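# Hang the shorts on their hanger and rack both hangers

## Task

Take the hanger lying inside the shorts and hang it up with the shorts kept on it. Both hanger ends must sit inside the waistband, the waistband must drape over both hanger shoulders, and the hook must stick out above it. At the end both hangers must hang from the rail. The rack is loose and must finish upright, close to where it stands now. Open the grippers and move the arms away at the end.

## Robot and tools

Robot: two arms, left_arm and right_arm, each with a two-finger gripper. In the scene frame the origin is level with the table top, midway between the nominal bases. +z is up, +x points out over the table, and left_arm is on the +y side (image left/right is unrelated). Calibrated bases in the scene frame: left_arm at (-0.006, +0.325, 0) m with quat_wxyz (+1.000, 0, 0, +0.005); right_arm at (+0.045, -0.289, 0) m with quat_wxyz (+1.000, 0, 0, -0.001). Both bases have +z up. Each arm's hand positions, quaternions, targets and wrist camera poses are given in that arm's own base frame. Fixed cameras and the table use the scene frame.

Gripper: the fingers point along the gripper's +z axis and open and close along its y axis. end_effector_position is the point between the pads, roughly 1 cm behind the fingertips.

Row layout, shared by execute_actions and move: 16 numbers, always all 16 even if one arm is idle. First left_arm x, y, z, qw, qx, qy, qz, opening, then the same 8 for right_arm. x, y, z are an absolute gripper position in metres, and the quaternion is an absolute orientation with w first. Both are in that arm's base frame, so together they form a pose, not an offset. Opening runs from -1 (closed) to +1 (fully open, 0.094 m).

execute_actions(actions, cameras): actions is a list of actions. Each action is a table of up to 15 rows, one row per 1/30 s step. If an action has fewer than 15 rows, its last row repeats. An action is rejected for both arms if any target is over 0.6 m from that gripper's current position along any of the gripper's own axes. If the first action fails this check against the last reported state, the whole call is rejected. An empty list just reports the state and images.

move(target, speed, blend, opening_speed, blocking, cameras): target is either one 16-number row or a list of up to 15 rows, all sharing a 10 s limit. Each gripper travels in a straight line from its "Hand target" toward the pose in the row. speed is in m/s, from 0.002 to 2.9, default 0.25. Rotation is capped at twice that value in rad/s. Give one number, or one per target. blend is in metres and rounds corners in a list (default 0). opening_speed sets how fast finger commands change, in units of the -1..+1 scale per second, 0.2 or more. With blocking=false the call returns after about 0.5 s while the motion continues, and a new move takes over from the current point.

Other tools:
- wait(seconds, 0 to 10): lets time run while each arm holds its last command.
- stop(): brakes a running move. It needs some distance to do so.
- zoom_image(camera, region [x0, y0, x1, y1] in pixels, at most 504x504): gives a closer view of the latest image. Cameras: cam_head_left, cam_head_right, cam_high, cam_low, cam_left_wrist, cam_right_wrist, each 672x504.
- finished_scene(scene): ends the scene for good.

Reading results: each result shows the pose per arm, the Hand target, Joint positions (the last entry is the opening in metres), joint velocities ("within noise" means the arm is still), Joint torques, grip_measured, Tool commands and camera images. A move adds a "move:" line with how it ended:
- done: at rest within 10 mm and 2 degrees of the target.
- off_target, moving, held, fault: the other possible endings.
- limits=paced: the commanded pose was clipped.
- limits=held: a check withheld steps.
Neither done nor off_target tells you whether something is being touched. Friction or load can leave an arm a centimetre or more short in free air.

Control notes:
- Each step clips orientation changes to 40 degrees from the measured orientation.
- To keep an arm still, resend the same full pose and opening from the last result at every call. A 0 in the opening slot is a real command.
- To hold an orientation, repeat the same quaternion in every row rather than copying a drifted reading.
- Later openings in a move's list are applied only when the arms reach that target and come to rest.
- Joint ranges (rad): waist -2.618..3.054, shoulder 0..3.142, elbow 0..3.142 (straight at 2.901), wrist pitch and yaw ±1.571, wrist roll ±2.094.

Gripping: grip_measured uses the opening scale and reads slightly wide when empty. The gripper reaches full force about 0.05 below the reading at first contact. Soft cloth and thin wire need more margin, so close slowly on them with a low opening_speed. To release, command an opening well above grip_measured.

Things to avoid:
- Fast moves: they hit harder and overshoot.
- Targets far past a contact point: they press harder.
- Paths close to an arm's own base: go around it, since it can flip the shoulder.
- Grippers or wrist cameras touching each other, or one gripper closing on the other's fingers: a hard press between the arms can fail the task.
- Releasing a part while it is still moving, dropping items, or letting anything fall off the table.
- Knocking over or shifting the loose rack.
- Holding loads or staying fully stretched for long: this heats motors. MOTOR HOT appears at 75 °C, a fault folds the arm at 90 °C, and the arm goes limp at 100 °C.
Thinking time also lets the simulation run. Objects can occasionally be nudged by outside pushes.

Each tool is called by a JSON object that holds its "fn" and its "kwargs", one argument or row to a line.

## Session

{"fn": "execute_actions", "kwargs": {
  "actions": []
}}

{"fn": "zoom_image", "kwargs": {
  "camera": "cam_high",
  "region": [80, 30, 560, 310]
}}

{"fn": "zoom_image", "kwargs": {
  "camera": "cam_head_left",
  "region": [160, 230, 500, 450]
}}

Scene clock: 0.00 s.
left_arm: end_effector_position=(+0.3956, +0.0495, +0.1070) grip_measured=+1.000 end_effector_quat_wxyz=(+0.559, -0.072, +0.824, +0.065) | right_arm: end_effector_position=(+0.4041, -0.0030, +0.1227) grip_measured=+1.000 end_effector_quat_wxyz=(+0.611, -0.034, +0.791, +0.002)
Joint positions: left_arm=[0.064 1.475 0.424 0.672 -0.129 -0.023 0.094] | right_arm=[-0.052 1.517 0.385 0.874 -0.095 -0.065 0.094]
Joint velocities: within noise
Joint torques (N m): no reading
Heat: left arm: 30 °C; right arm: 29 °C.
Hand target: left_arm +0.3944, +0.0495, +0.1045; +0.553, -0.072, +0.827, +0.065 | right_arm +0.4038, -0.0029, +0.1215; +0.608, -0.034, +0.794, +0.003
Tool commands: left_gripper/opening=+1.0 right_gripper/opening=+1.0

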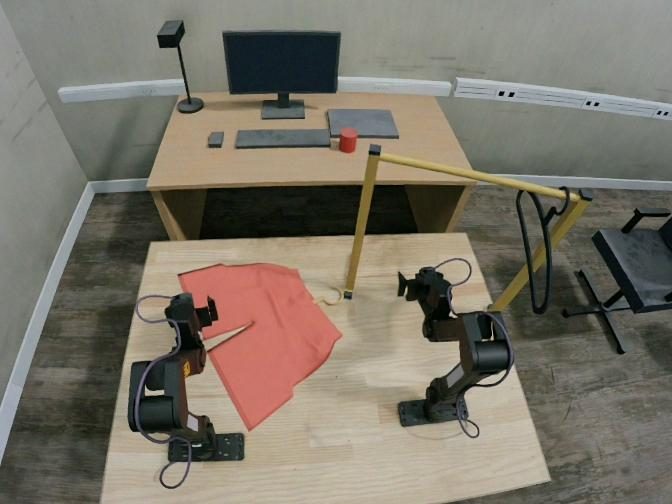

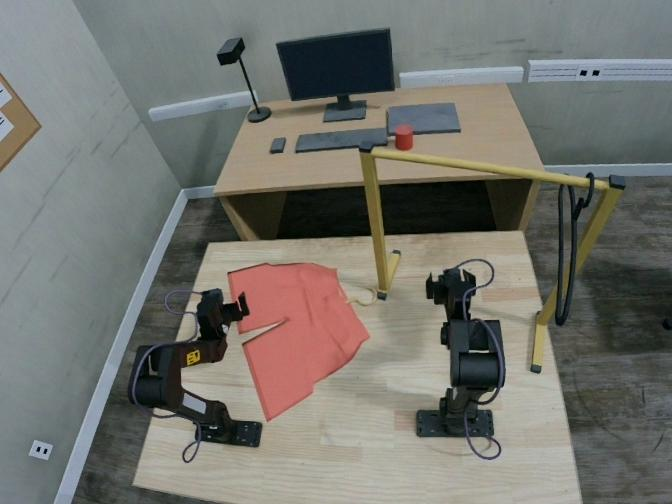

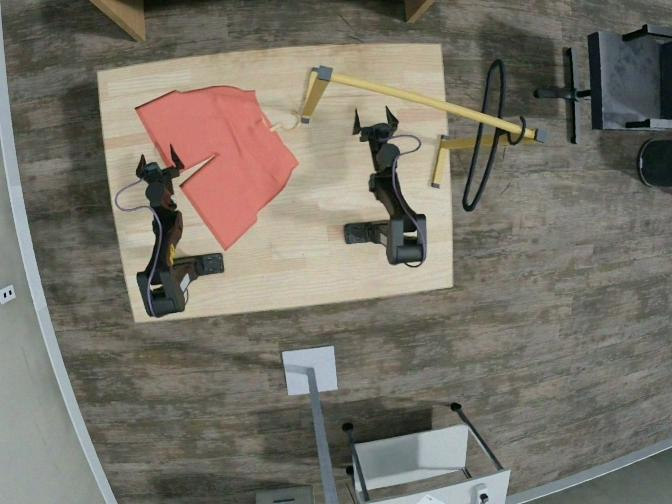

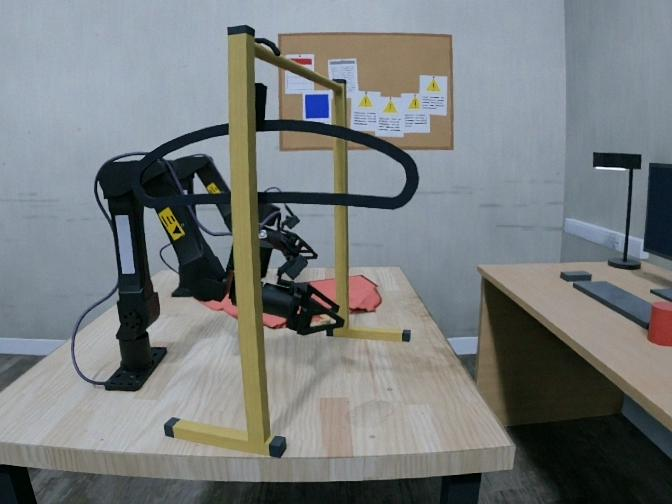

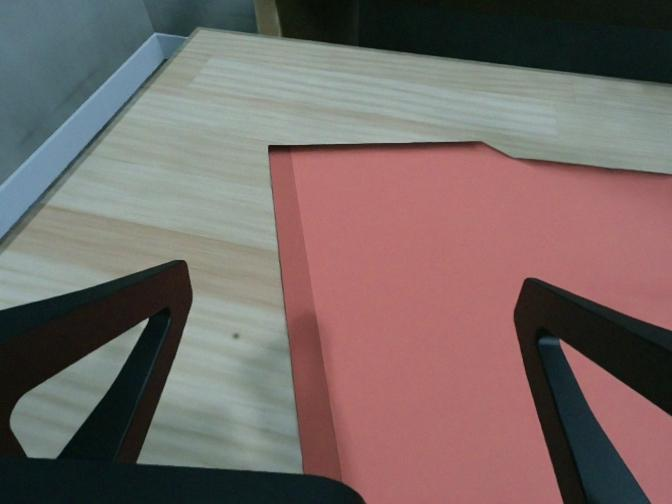

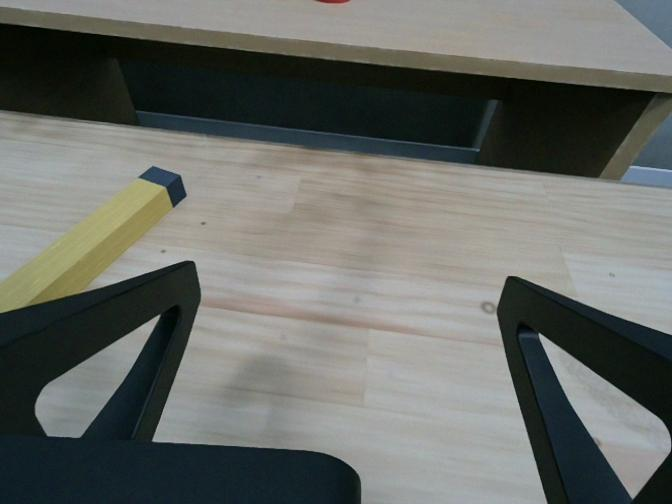

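Scaled by 1.050 from the camera's 672x504 image, which has a finer 960x720 frame.

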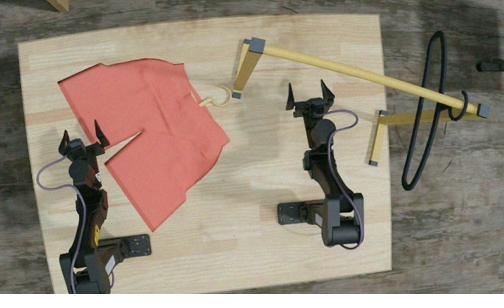

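Scaled by 1.482 from the camera's 672x504 image, which has a finer 960x720 frame.

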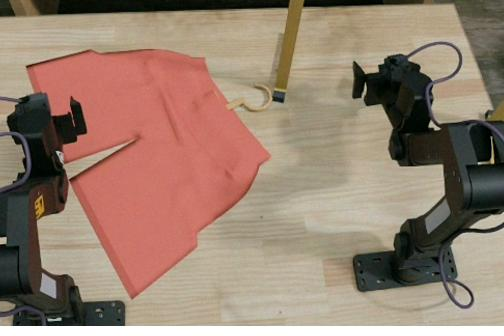

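{"fn": "zoom_image", "kwargs": {
  "camera": "cam_high",
  "region": [230, 70, 330, 180]
}}

{"fn": "zoom_image", "kwargs": {
  "camera": "cam_head_left",
  "region": [290, 260, 380, 340]
}}

Scaled by 4.582 from the camera's 672x504 image, which has a finer 960x720 frame.

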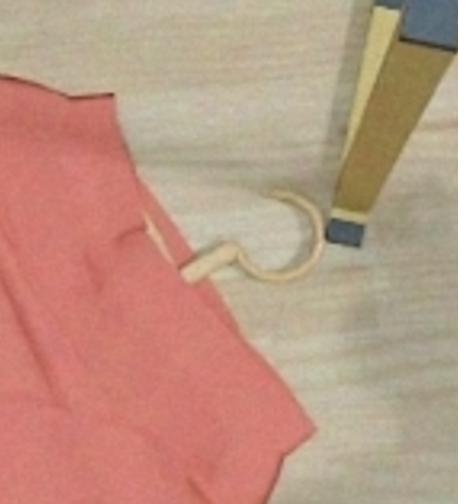

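Scaled by 5.600 from the camera's 672x504 image, which has a finer 960x720 frame.

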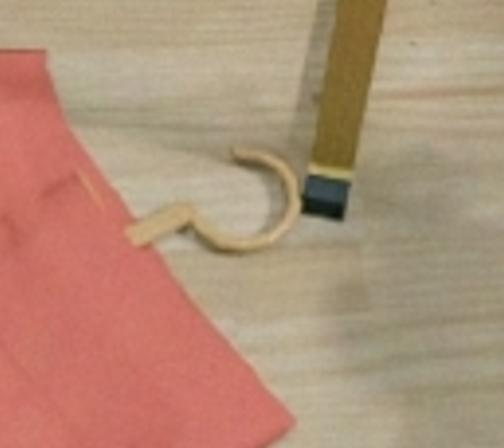

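{"fn": "move", "kwargs": {
  "target": [
    [0.30,0.05,0.25,0.593,-0.052,0.796,-0.02,1, 0.32,0.04,0.22,0.35,0.35,0.8,0.1,-0.2],
    [0.23,0.05,0.28,0.593,-0.052,0.796,-0.02,1, 0.30,0.17,0.19,0.1067,0.5487,0.8138,0.1582,-0.4]
  ],
  "speed": 0.2,
  "blend": 0.03
}}

{"fn": "zoom_image", "kwargs": {
  "camera": "cam_low",
  "region": [230, 220, 430, 370]
}}

Scene clock: 7.43 s.
left_arm: end_effector_position=(+0.2342, +0.0522, +0.2744) grip_measured=+1.000 end_effector_quat_wxyz=(+0.595, -0.056, +0.801, -0.022) | right_arm: end_effector_position=(+0.2997, +0.1670, +0.1879) grip_measured=-0.398 end_effector_quat_wxyz=(+0.111, +0.547, +0.813, +0.162)
Joint positions: left_arm=[0.619 0.48 0.69 -0.56 0.558 0.084 0.094] | right_arm=[0.537 1.49 1.392 -1.081 0.061 1.71 0.028]
Joint velocities: within noise
Joint torques (N m): left_arm=[0.68 1.05 8.58 1.34 0.21 0.09] | right_arm=[0.54 -4.63 9.55 0.97 -0.01 0.1]
Heat: left arm: 30 °C; right arm: 31 °C.
Hand target: left_arm +0.2302, +0.0499, +0.2798; +0.597, -0.052, +0.801, -0.020 | right_arm +0.3000, +0.1700, +0.1899; +0.107, +0.549, +0.814, +0.158
Off the commanded pose: left_arm 0.007 m, 0 deg | right_arm 0.004 m, 1 deg.
move: done

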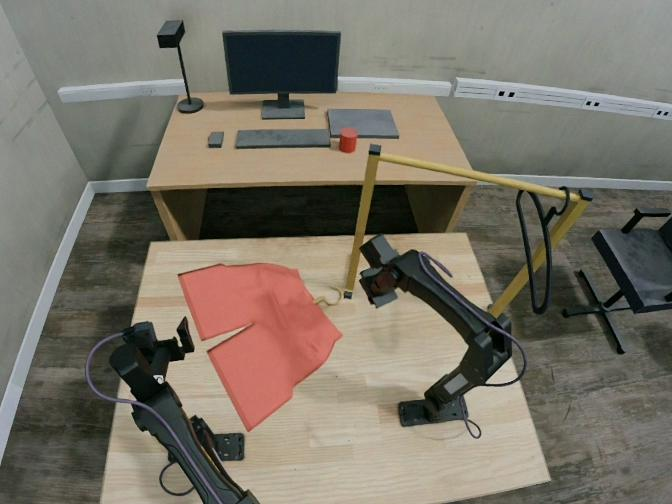

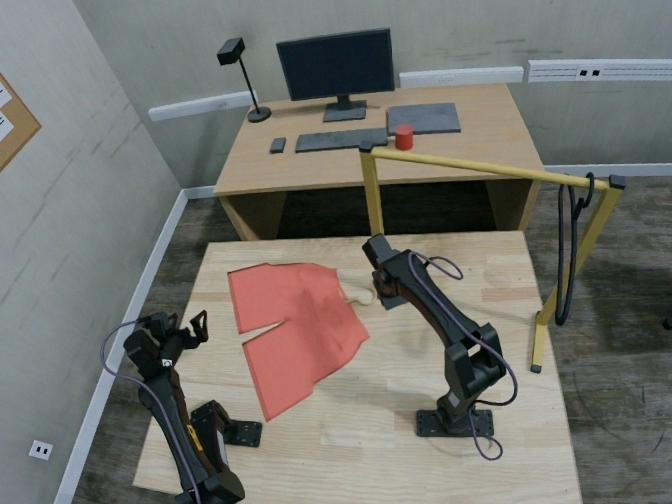

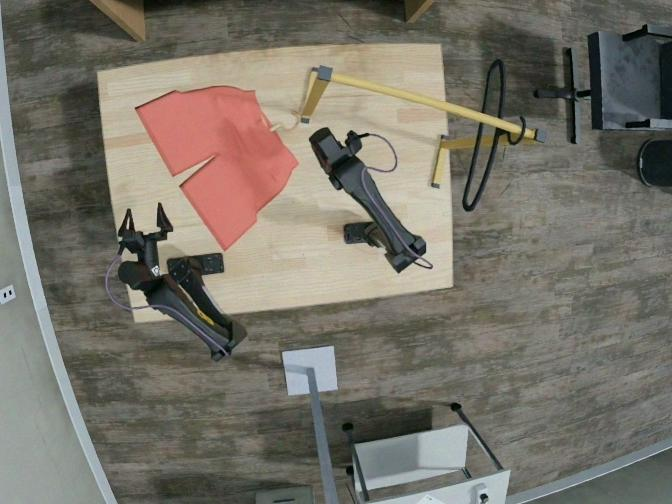

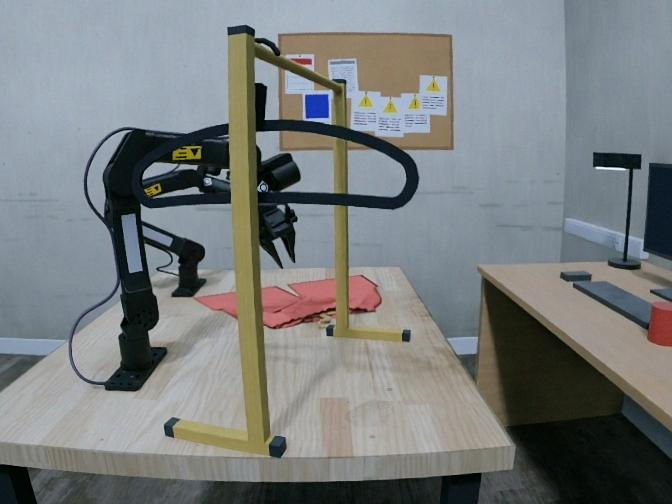

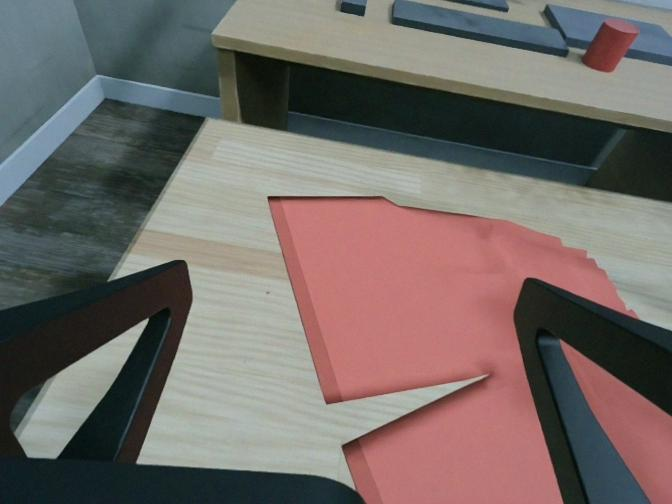

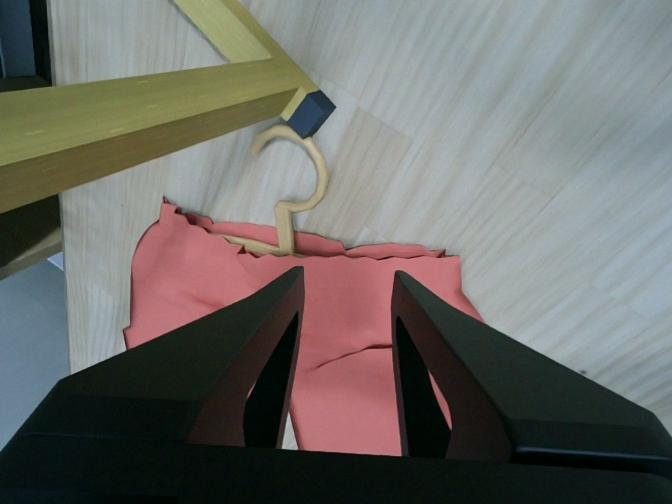

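Scaled by 2.520 from the camera's 672x504 image, which has a finer 960x720 frame.

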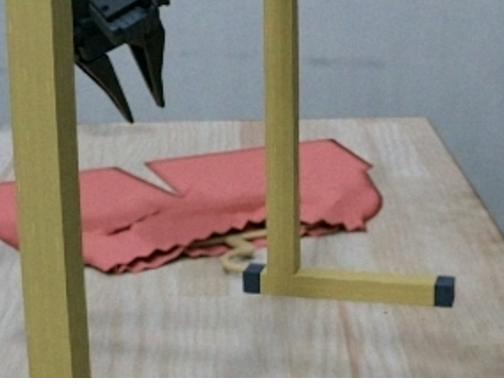

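{"fn": "move", "kwargs": {
  "target": [0.23,0.05,0.28,0.593,-0.052,0.796,-0.02,1, 0.340,0.220,0.09,0.1067,0.5487,0.8138,0.1582,-0.4],
  "speed": 0.15,
  "cameras": ["cam_low","cam_head_left","cam_right_wrist"]
}}

{"fn": "zoom_image", "kwargs": {
  "camera": "cam_head_left",
  "region": [290, 200, 420, 340]
}}

{"fn": "zoom_image", "kwargs": {
  "camera": "cam_low",
  "region": [230, 220, 430, 370]
}}

Scene clock: 9.97 s.
left_arm: end_effector_position=(+0.2342, +0.0521, +0.2744) grip_measured=+1.000 end_effector_quat_wxyz=(+0.595, -0.056, +0.801, -0.022) | right_arm: end_effector_position=(+0.3446, +0.2222, +0.1027) grip_measured=-0.398 end_effector_quat_wxyz=(+0.109, +0.546, +0.812, +0.176)
Joint positions: left_arm=[0.619 0.48 0.69 -0.56 0.559 0.084 0.094] | right_arm=[0.601 1.736 1.301 -0.725 0.072 1.77 0.028]
Joint velocities: within noise
Joint torques (N m): left_arm=[0.85 1.02 8.54 1.29 0.24 0.12] | right_arm=[0.55 -7.19 5.72 1.22 0.14 0.11]
Heat: left arm: 30 °C; right arm: 32 °C.
Hand target: left_arm +0.2302, +0.0499, +0.2799; +0.597, -0.052, +0.801, -0.020 | right_arm +0.3398, +0.2197, +0.0903; +0.107, +0.549, +0.814, +0.158
Off the commanded pose: left_arm 0.007 m, 0 deg | right_arm 0.014 m, 2 deg.
move: off_target (right_arm)
Images, in order (width x height): cam_head_left 672x504, cam_low 672x504, cam_right_wrist 672x504.

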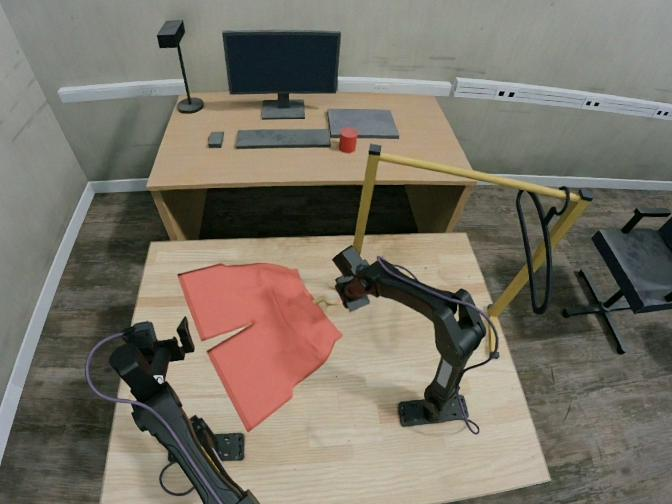

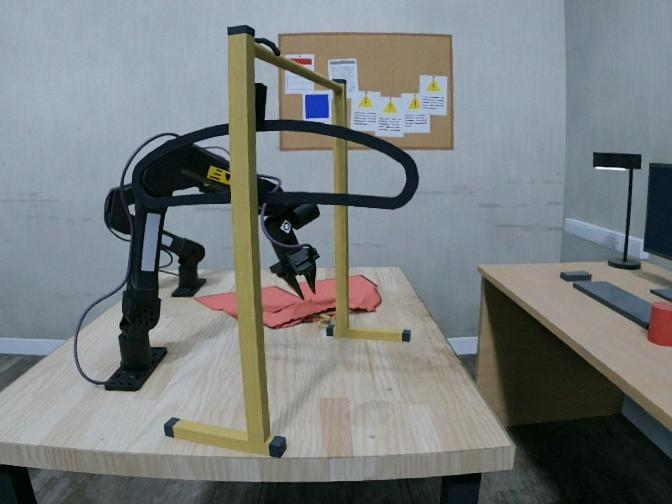

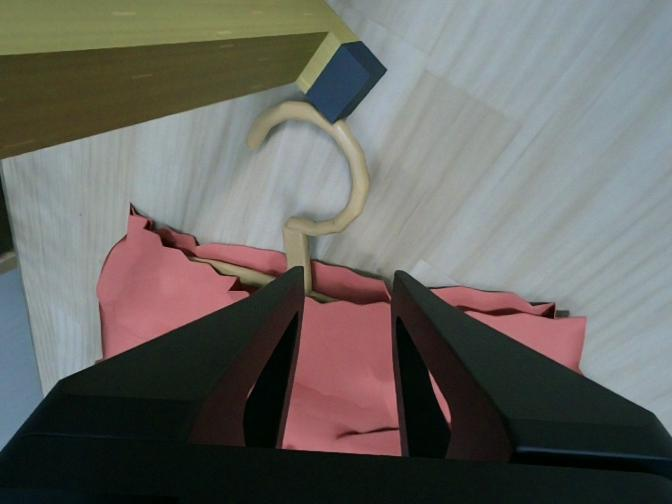

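Scaled by 3.600 from the camera's 672x504 image, which has a finer 960x720 frame.

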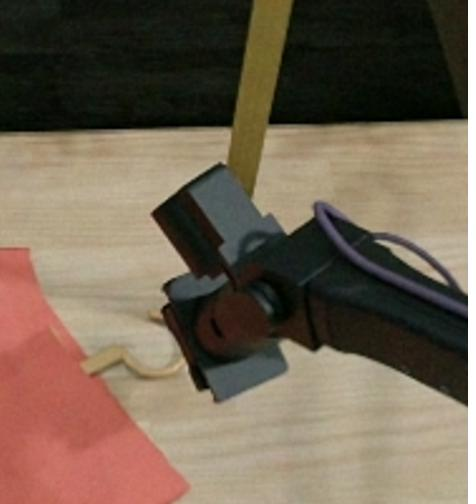

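Scaled by 2.520 from the camera's 672x504 image, which has a finer 960x720 frame.

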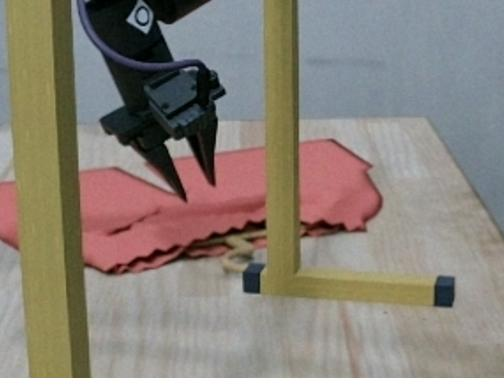

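{"fn": "move", "kwargs": {
  "target": [0.23,0.05,0.28,0.593,-0.052,0.796,-0.02,1, 0.346,0.2225,0.061,0.1067,0.5487,0.8138,0.1582,-0.4],
  "speed": 0.1,
  "cameras": ["cam_low","cam_head_right","cam_high","cam_right_wrist"]
}}

{"fn": "zoom_image", "kwargs": {
  "camera": "cam_head_right",
  "region": [310, 180, 450, 330]
}}

{"fn": "zoom_image", "kwargs": {
  "camera": "cam_high",
  "region": [250, 50, 380, 190]
}}

Scene clock: 12.43 s.
left_arm: end_effector_position=(+0.2342, +0.0521, +0.2744) grip_measured=+1.000 end_effector_quat_wxyz=(+0.595, -0.056, +0.801, -0.022) | right_arm: end_effector_position=(+0.3512, +0.2267, +0.0761) grip_measured=-0.398 end_effector_quat_wxyz=(+0.110, +0.546, +0.811, +0.179)
Joint positions: left_arm=[0.619 0.48 0.69 -0.56 0.559 0.085 0.094] | right_arm=[0.601 1.786 1.249 -0.617 0.072 1.77 0.028]
Joint velocities: within noise
Joint torques (N m): left_arm=[0.77 0.99 8.58 1.33 0.22 0.11] | right_arm=[0.1 -7.17 5.57 1.19 0.13 0.03]
Heat: left arm: 30 °C; right arm: 32 °C.
Hand target: left_arm +0.2302, +0.0499, +0.2799; +0.597, -0.052, +0.801, -0.020 | right_arm +0.3458, +0.2223, +0.0614; +0.107, +0.549, +0.814, +0.158
Off the commanded pose: left_arm 0.007 m, 0 deg | right_arm 0.017 m, 2 deg.
move: off_target (right_arm)
Images, in order (width x height): cam_head_right 672x504, cam_high 672x504, cam_low 672x504, cam_right_wrist 672x504.

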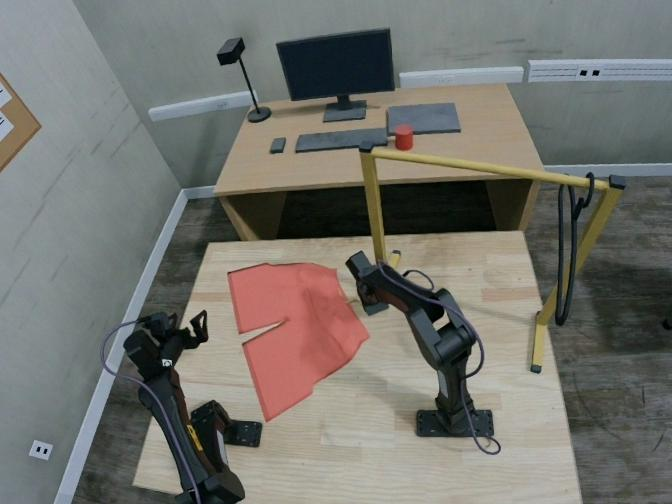

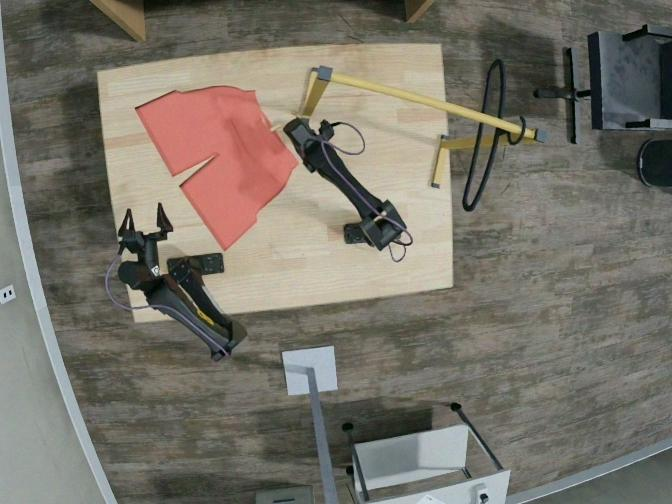

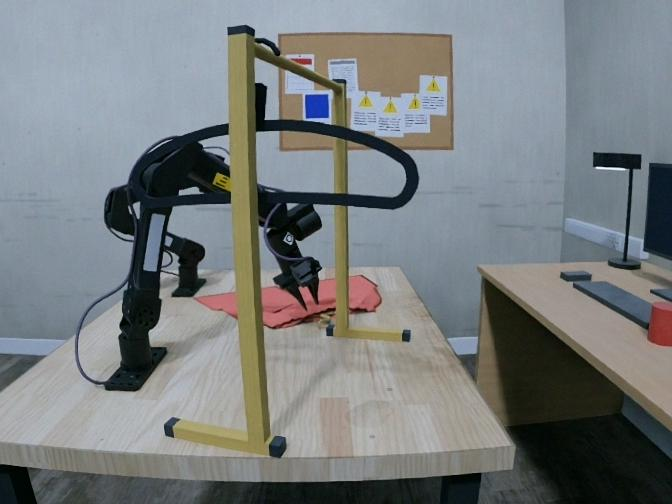

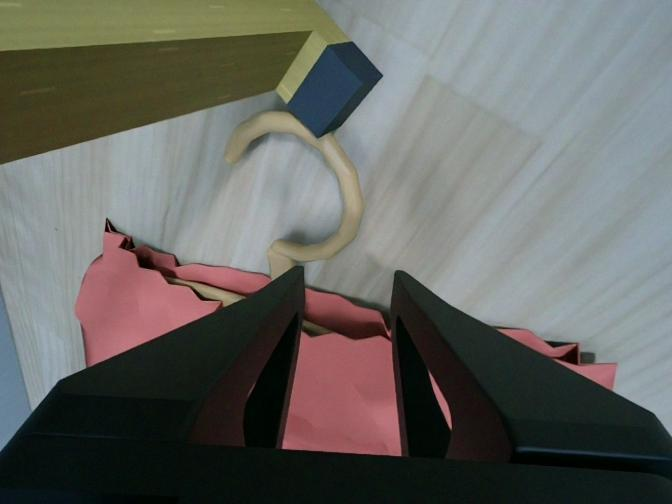

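Scaled by 3.360 from the camera's 672x504 image, which has a finer 960x720 frame.

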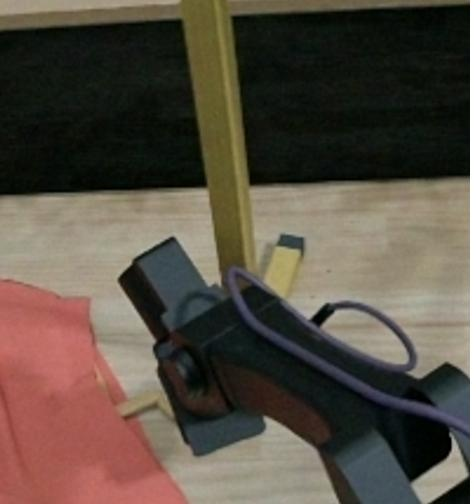

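Scaled by 3.600 from the camera's 672x504 image, which has a finer 960x720 frame.

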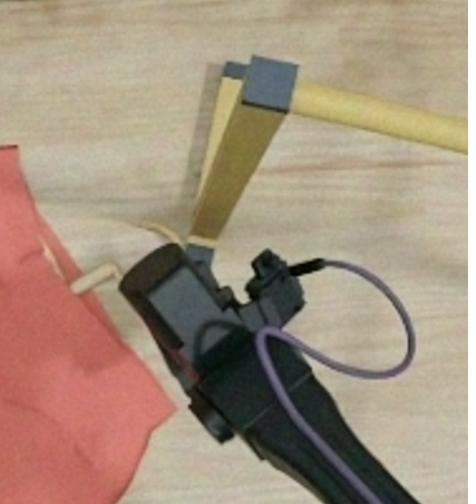

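{"fn": "move", "kwargs": {
  "target": [0.23,0.05,0.28,0.593,-0.052,0.796,-0.02,1, 0.360,0.228,0.025,0.1067,0.5487,0.8138,0.1582,-0.4],
  "speed": 0.08,
  "cameras": ["cam_low","cam_head_right","cam_high","cam_right_wrist"]
}}

{"fn": "zoom_image", "kwargs": {
  "camera": "cam_low",
  "region": [250, 240, 410, 360]
}}

Scene clock: 14.03 s.
left_arm: end_effector_position=(+0.2342, +0.0521, +0.2744) grip_measured=+1.000 end_effector_quat_wxyz=(+0.595, -0.056, +0.801, -0.022) | right_arm: end_effector_position=(+0.3644, +0.2357, +0.0409) grip_measured=-0.398 end_effector_quat_wxyz=(+0.111, +0.546, +0.811, +0.179)
Joint positions: left_arm=[0.619 0.48 0.69 -0.56 0.559 0.085 0.094] | right_arm=[0.601 1.888 1.231 -0.495 0.072 1.77 0.028]
Joint velocities: within noise
Joint torques (N m): left_arm=[0.87 1.16 8.54 1.3 0.23 0.11] | right_arm=[-0.66 -7.69 5.41 1.18 0.06 -0.04]
Heat: left arm: 30 °C; right arm: 32 °C.
Hand target: left_arm +0.2302, +0.0499, +0.2799; +0.597, -0.052, +0.801, -0.020 | right_arm +0.3597, +0.2278, +0.0254; +0.107, +0.549, +0.814, +0.158
Off the commanded pose: left_arm 0.007 m, 0 deg | right_arm 0.018 m, 3 deg.
move: off_target (right_arm)
Images, in order (width x height): cam_head_right 672x504, cam_high 672x504, cam_low 672x504, cam_right_wrist 672x504.

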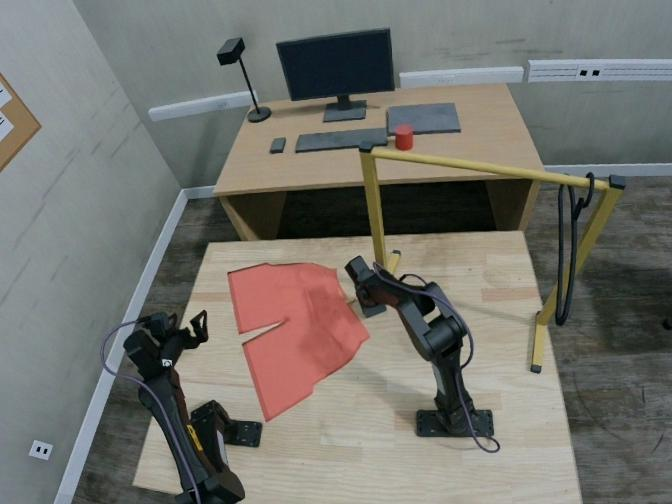

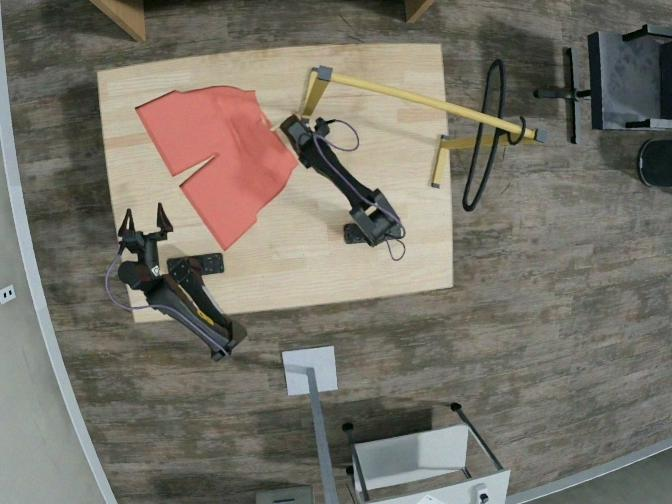

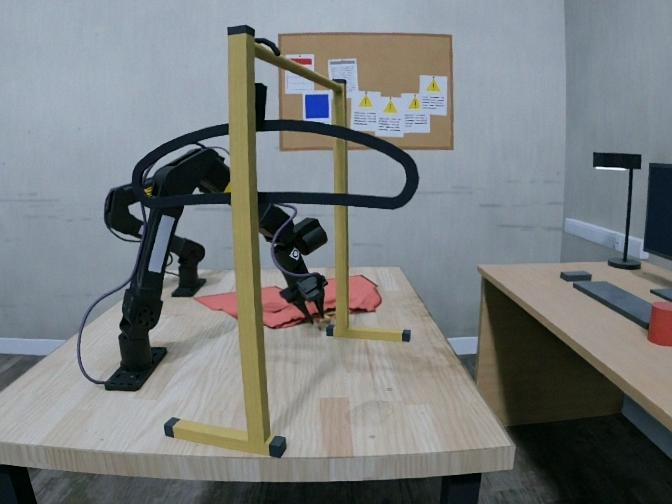

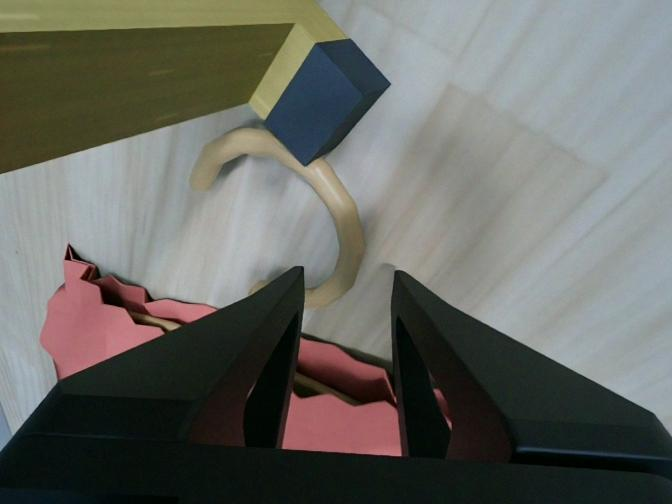

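Scaled by 3.150 from the camera's 672x504 image, which has a finer 960x720 frame.

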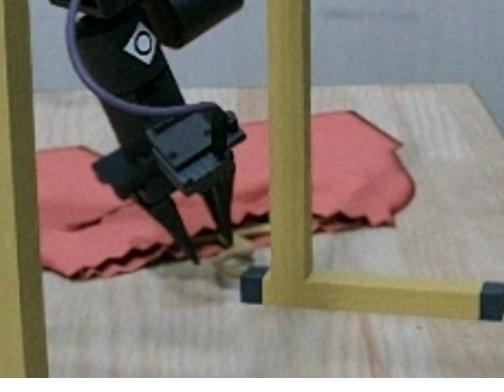

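{"fn": "move", "kwargs": {
  "target": [0.23,0.05,0.28,0.593,-0.052,0.796,-0.02,1, 0.369,0.229,0.006,0.1067,0.5487,0.8138,0.1582,-0.4],
  "speed": 0.06,
  "cameras": ["cam_low","cam_right_wrist"]
}}

{"fn": "zoom_image", "kwargs": {
  "camera": "cam_low",
  "region": [250, 240, 410, 360]
}}

Scene clock: 15.20 s.
left_arm: end_effector_position=(+0.2342, +0.0521, +0.2744) grip_measured=+1.000 end_effector_quat_wxyz=(+0.595, -0.056, +0.801, -0.022) | right_arm: end_effector_position=(+0.3742, +0.2376, +0.0260) grip_measured=-0.398 end_effector_quat_wxyz=(+0.113, +0.548, +0.808, +0.183)
Joint positions: left_arm=[0.619 0.48 0.69 -0.56 0.559 0.085 0.094] | right_arm=[0.592 1.938 1.231 -0.435 0.072 1.769 0.028]
Joint velocities: within noise
Joint torques (N m): left_arm=[0.73 1.06 8.68 1.32 0.22 0.1] | right_arm=[-0.73 -7.46 5.22 1.24 0.08 -0.17]
Heat: left arm: 30 °C; right arm: 32 °C.
Hand target: left_arm +0.2302, +0.0499, +0.2799; +0.597, -0.052, +0.801, -0.020 | right_arm +0.3684, +0.2289, +0.0068; +0.107, +0.549, +0.814, +0.158
Off the commanded pose: left_arm 0.007 m, 0 deg | right_arm 0.022 m, 3 deg.
move: off_target (right_arm)
Images, in order (width x height): cam_low 672x504, cam_right_wrist 672x504.

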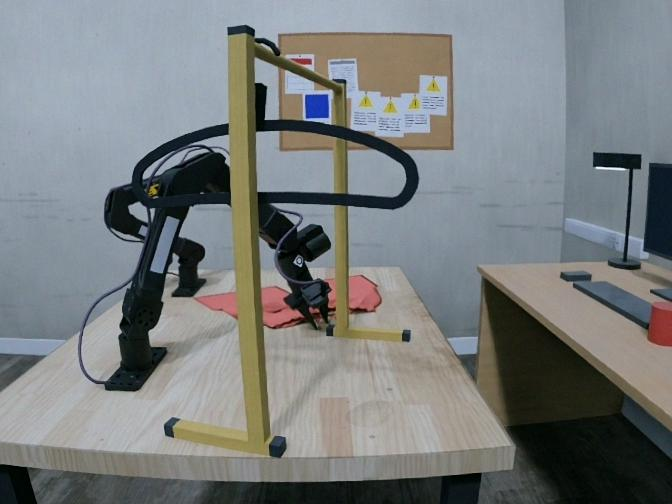

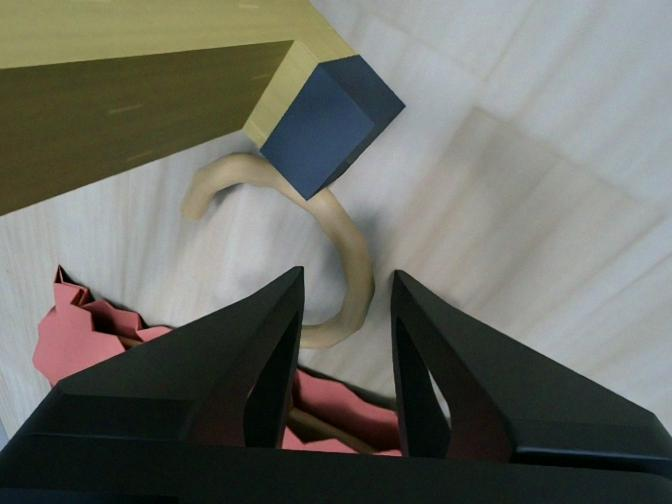

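Scaled by 3.150 from the camera's 672x504 image, which has a finer 960x720 frame.

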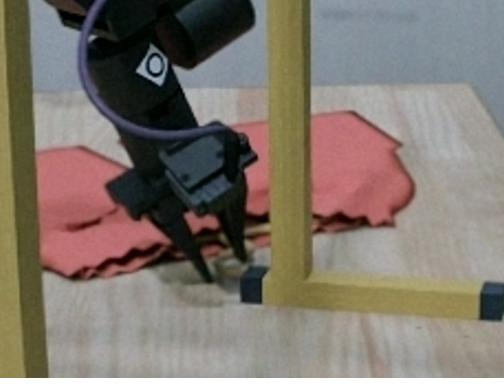

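{"fn": "move", "kwargs": {
  "target": [0.23,0.05,0.28,0.593,-0.052,0.796,-0.02,1, 0.364,0.231,0.036,0.073,0.5544,0.8219,0.1082,-0.45],
  "speed": 0.08,
  "cameras": ["cam_low","cam_high","cam_head_left","cam_right_wrist"]
}}

{"fn": "zoom_image", "kwargs": {
  "camera": "cam_high",
  "region": [250, 50, 380, 190]
}}

{"fn": "zoom_image", "kwargs": {
  "camera": "cam_low",
  "region": [230, 180, 410, 360]
}}

Scene clock: 17.63 s.
left_arm: end_effector_position=(+0.2342, +0.0520, +0.2744) grip_measured=+1.000 end_effector_quat_wxyz=(+0.595, -0.055, +0.801, -0.022) | right_arm: end_effector_position=(+0.3617, +0.2333, +0.0421) grip_measured=-0.448 end_effector_quat_wxyz=(+0.078, +0.552, +0.821, +0.121)
Joint positions: left_arm=[0.619 0.48 0.69 -0.56 0.559 0.085 0.094] | right_arm=[0.592 1.969 1.399 -0.717 0.053 1.769 0.026]
Joint velocities: within noise
Joint torques (N m): left_arm=[0.76 1.11 8.51 1.33 0.23 0.11] | right_arm=[-0.59 -7.95 8.83 0.72 -0.01 -0.07]
Heat: left arm: 31 °C; right arm: 32 °C.
Hand target: left_arm +0.2302, +0.0499, +0.2799; +0.597, -0.052, +0.801, -0.020 | right_arm +0.3638, +0.2310, +0.0360; +0.073, +0.554, +0.822, +0.109
Off the commanded pose: left_arm 0.007 m, 0 deg | right_arm 0.007 m, 2 deg.
move: done
Images, in order (width x height): cam_head_left 672x504, cam_high 672x504, cam_low 672x504, cam_right_wrist 672x504.

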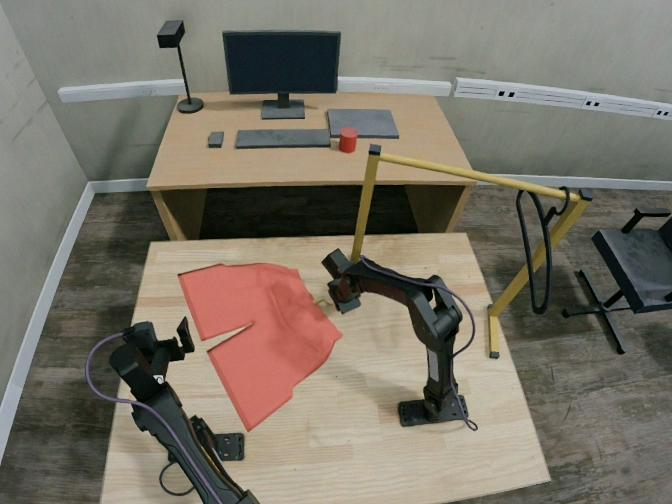

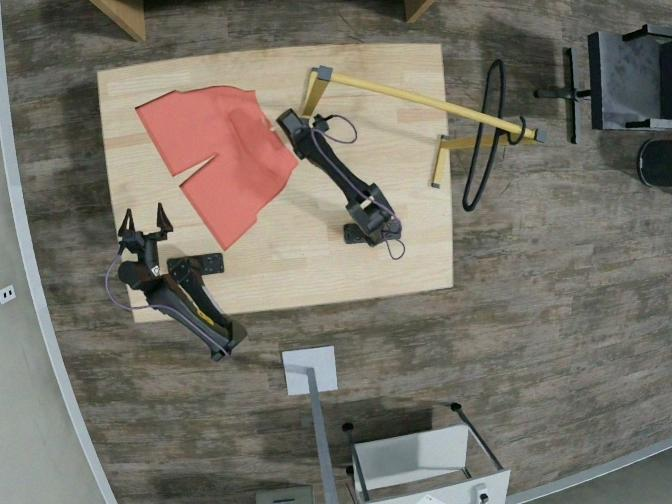

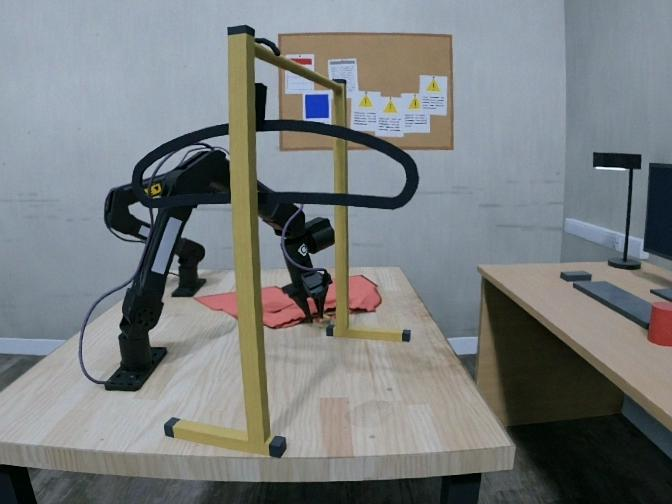

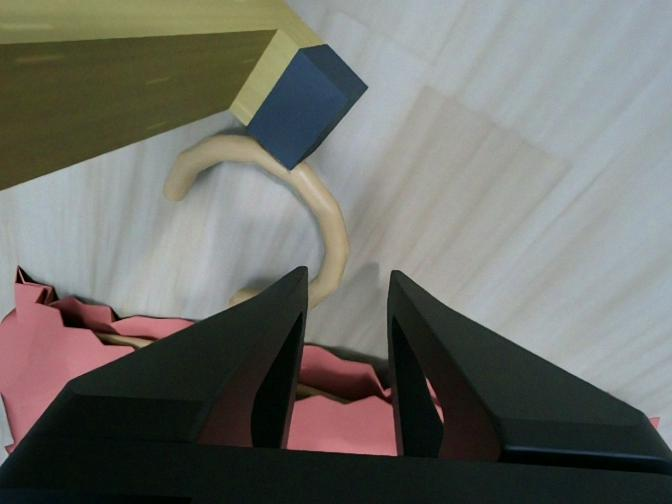

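Scaled by 3.600 from the camera's 672x504 image, which has a finer 960x720 frame.

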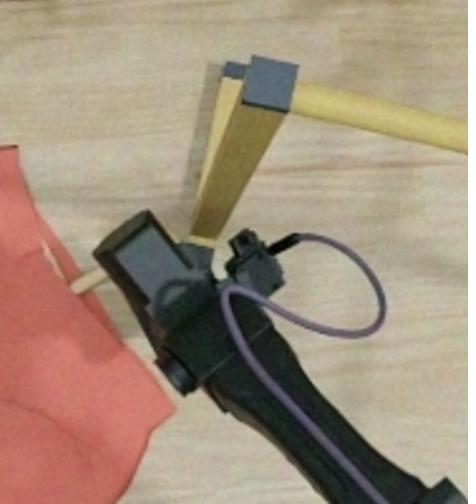

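Scaled by 2.800 from the camera's 672x504 image, which has a finer 960x720 frame.

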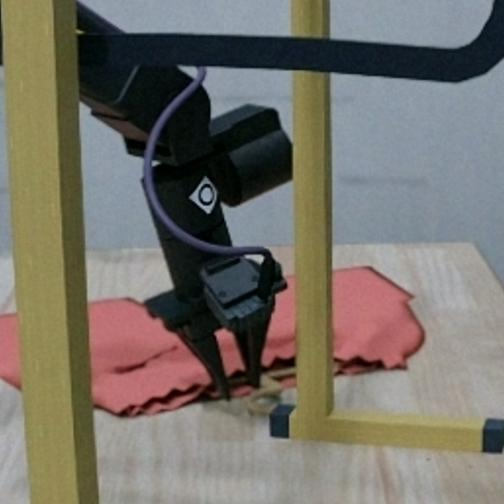

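{"fn": "move", "kwargs": {
  "target": [0.23,0.05,0.28,0.593,-0.052,0.796,-0.02,1, 0.374,0.2355,0.006,0.073,0.5544,0.8219,0.1082,-0.45],
  "speed": 0.06,
  "cameras": ["cam_low","cam_right_wrist"]
}}

{"fn": "zoom_image", "kwargs": {
  "camera": "cam_low",
  "region": [250, 240, 410, 360]
}}

Scene clock: 18.97 s.
left_arm: end_effector_position=(+0.2342, +0.0520, +0.2744) grip_measured=+1.000 end_effector_quat_wxyz=(+0.595, -0.055, +0.801, -0.022) | right_arm: end_effector_position=(+0.3693, +0.2373, +0.0230) grip_measured=-0.448 end_effector_quat_wxyz=(+0.077, +0.553, +0.821, +0.121)
Joint positions: left_arm=[0.619 0.48 0.69 -0.56 0.559 0.085 0.094] | right_arm=[0.589 2.025 1.402 -0.665 0.05 1.769 0.026]
Joint velocities: within noise
Joint torques (N m): left_arm=[0.88 1.13 8.54 1.32 0.2 0.13] | right_arm=[-0.68 -6.74 7.61 1.11 0.02 -0.11]
Heat: left arm: 31 °C; right arm: 32 °C.
Hand target: left_arm +0.2302, +0.0499, +0.2799; +0.597, -0.052, +0.800, -0.020 | right_arm +0.3732, +0.2351, +0.0064; +0.073, +0.554, +0.822, +0.108
Off the commanded pose: left_arm 0.007 m, 0 deg | right_arm 0.018 m, 1 deg.
move: off_target (right_arm)
Images, in order (width x height): cam_low 672x504, cam_right_wrist 672x504.

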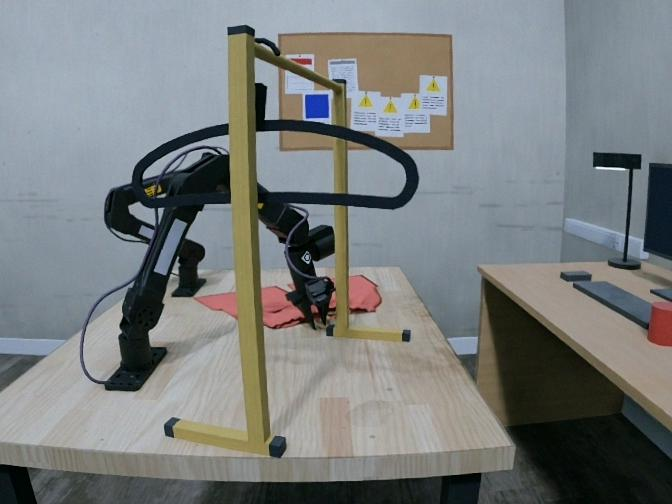

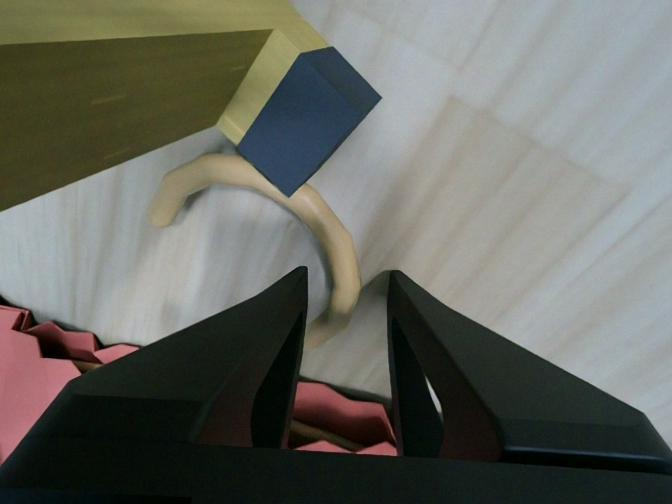

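Scaled by 3.150 from the camera's 672x504 image, which has a finer 960x720 frame.

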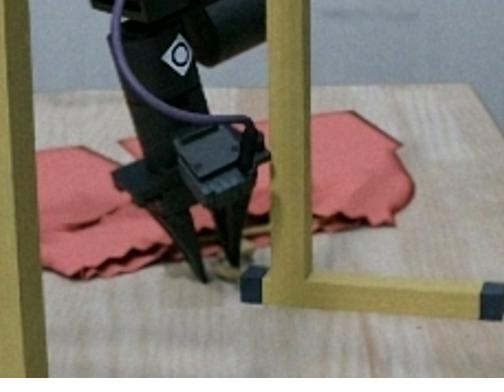

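{"fn": "move", "kwargs": {
  "target": [0.23,0.05,0.28,0.593,-0.052,0.796,-0.02,1, 0.374,0.2355,0.008,0.073,0.5544,0.8219,0.1082,-1],
  "cameras": ["cam_right_wrist"],
  "opening_speed": 0.6
}}

Scene clock: 20.30 s.
left_arm: end_effector_position=(+0.2342, +0.0520, +0.2744) grip_measured=+1.000 end_effector_quat_wxyz=(+0.595, -0.055, +0.801, -0.022) | right_arm: end_effector_position=(+0.3723, +0.2404, +0.0212) grip_measured=-0.867 end_effector_quat_wxyz=(+0.077, +0.553, +0.820, +0.128)
Joint positions: left_arm=[0.619 0.48 0.69 -0.56 0.559 0.085 0.094] | right_arm=[0.589 2.033 1.402 -0.644 0.045 1.769 0.006]
Joint velocities: within noise
Joint torques (N m): left_arm=[0.92 1.05 8.51 1.31 0.22 0.12] | right_arm=[-0.8 -7.51 7.92 0.83 0.06 -0.14]
Heat: left arm: 31 °C; right arm: 32 °C.
Hand target: left_arm +0.2302, +0.0499, +0.2799; +0.597, -0.052, +0.800, -0.020 | right_arm +0.3735, +0.2353, +0.0083; +0.073, +0.554, +0.822, +0.109
Off the commanded pose: left_arm 0.007 m, 0 deg | right_arm 0.014 m, 2 deg.
move: off_target (right_arm)
Images, in order (width x height): cam_right_wrist 672x504.

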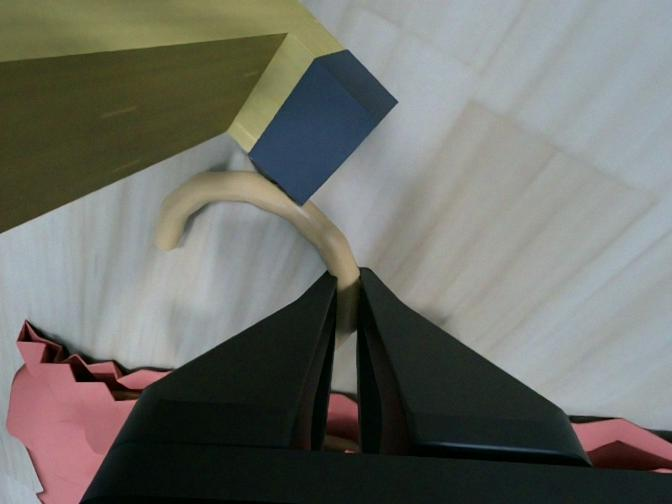

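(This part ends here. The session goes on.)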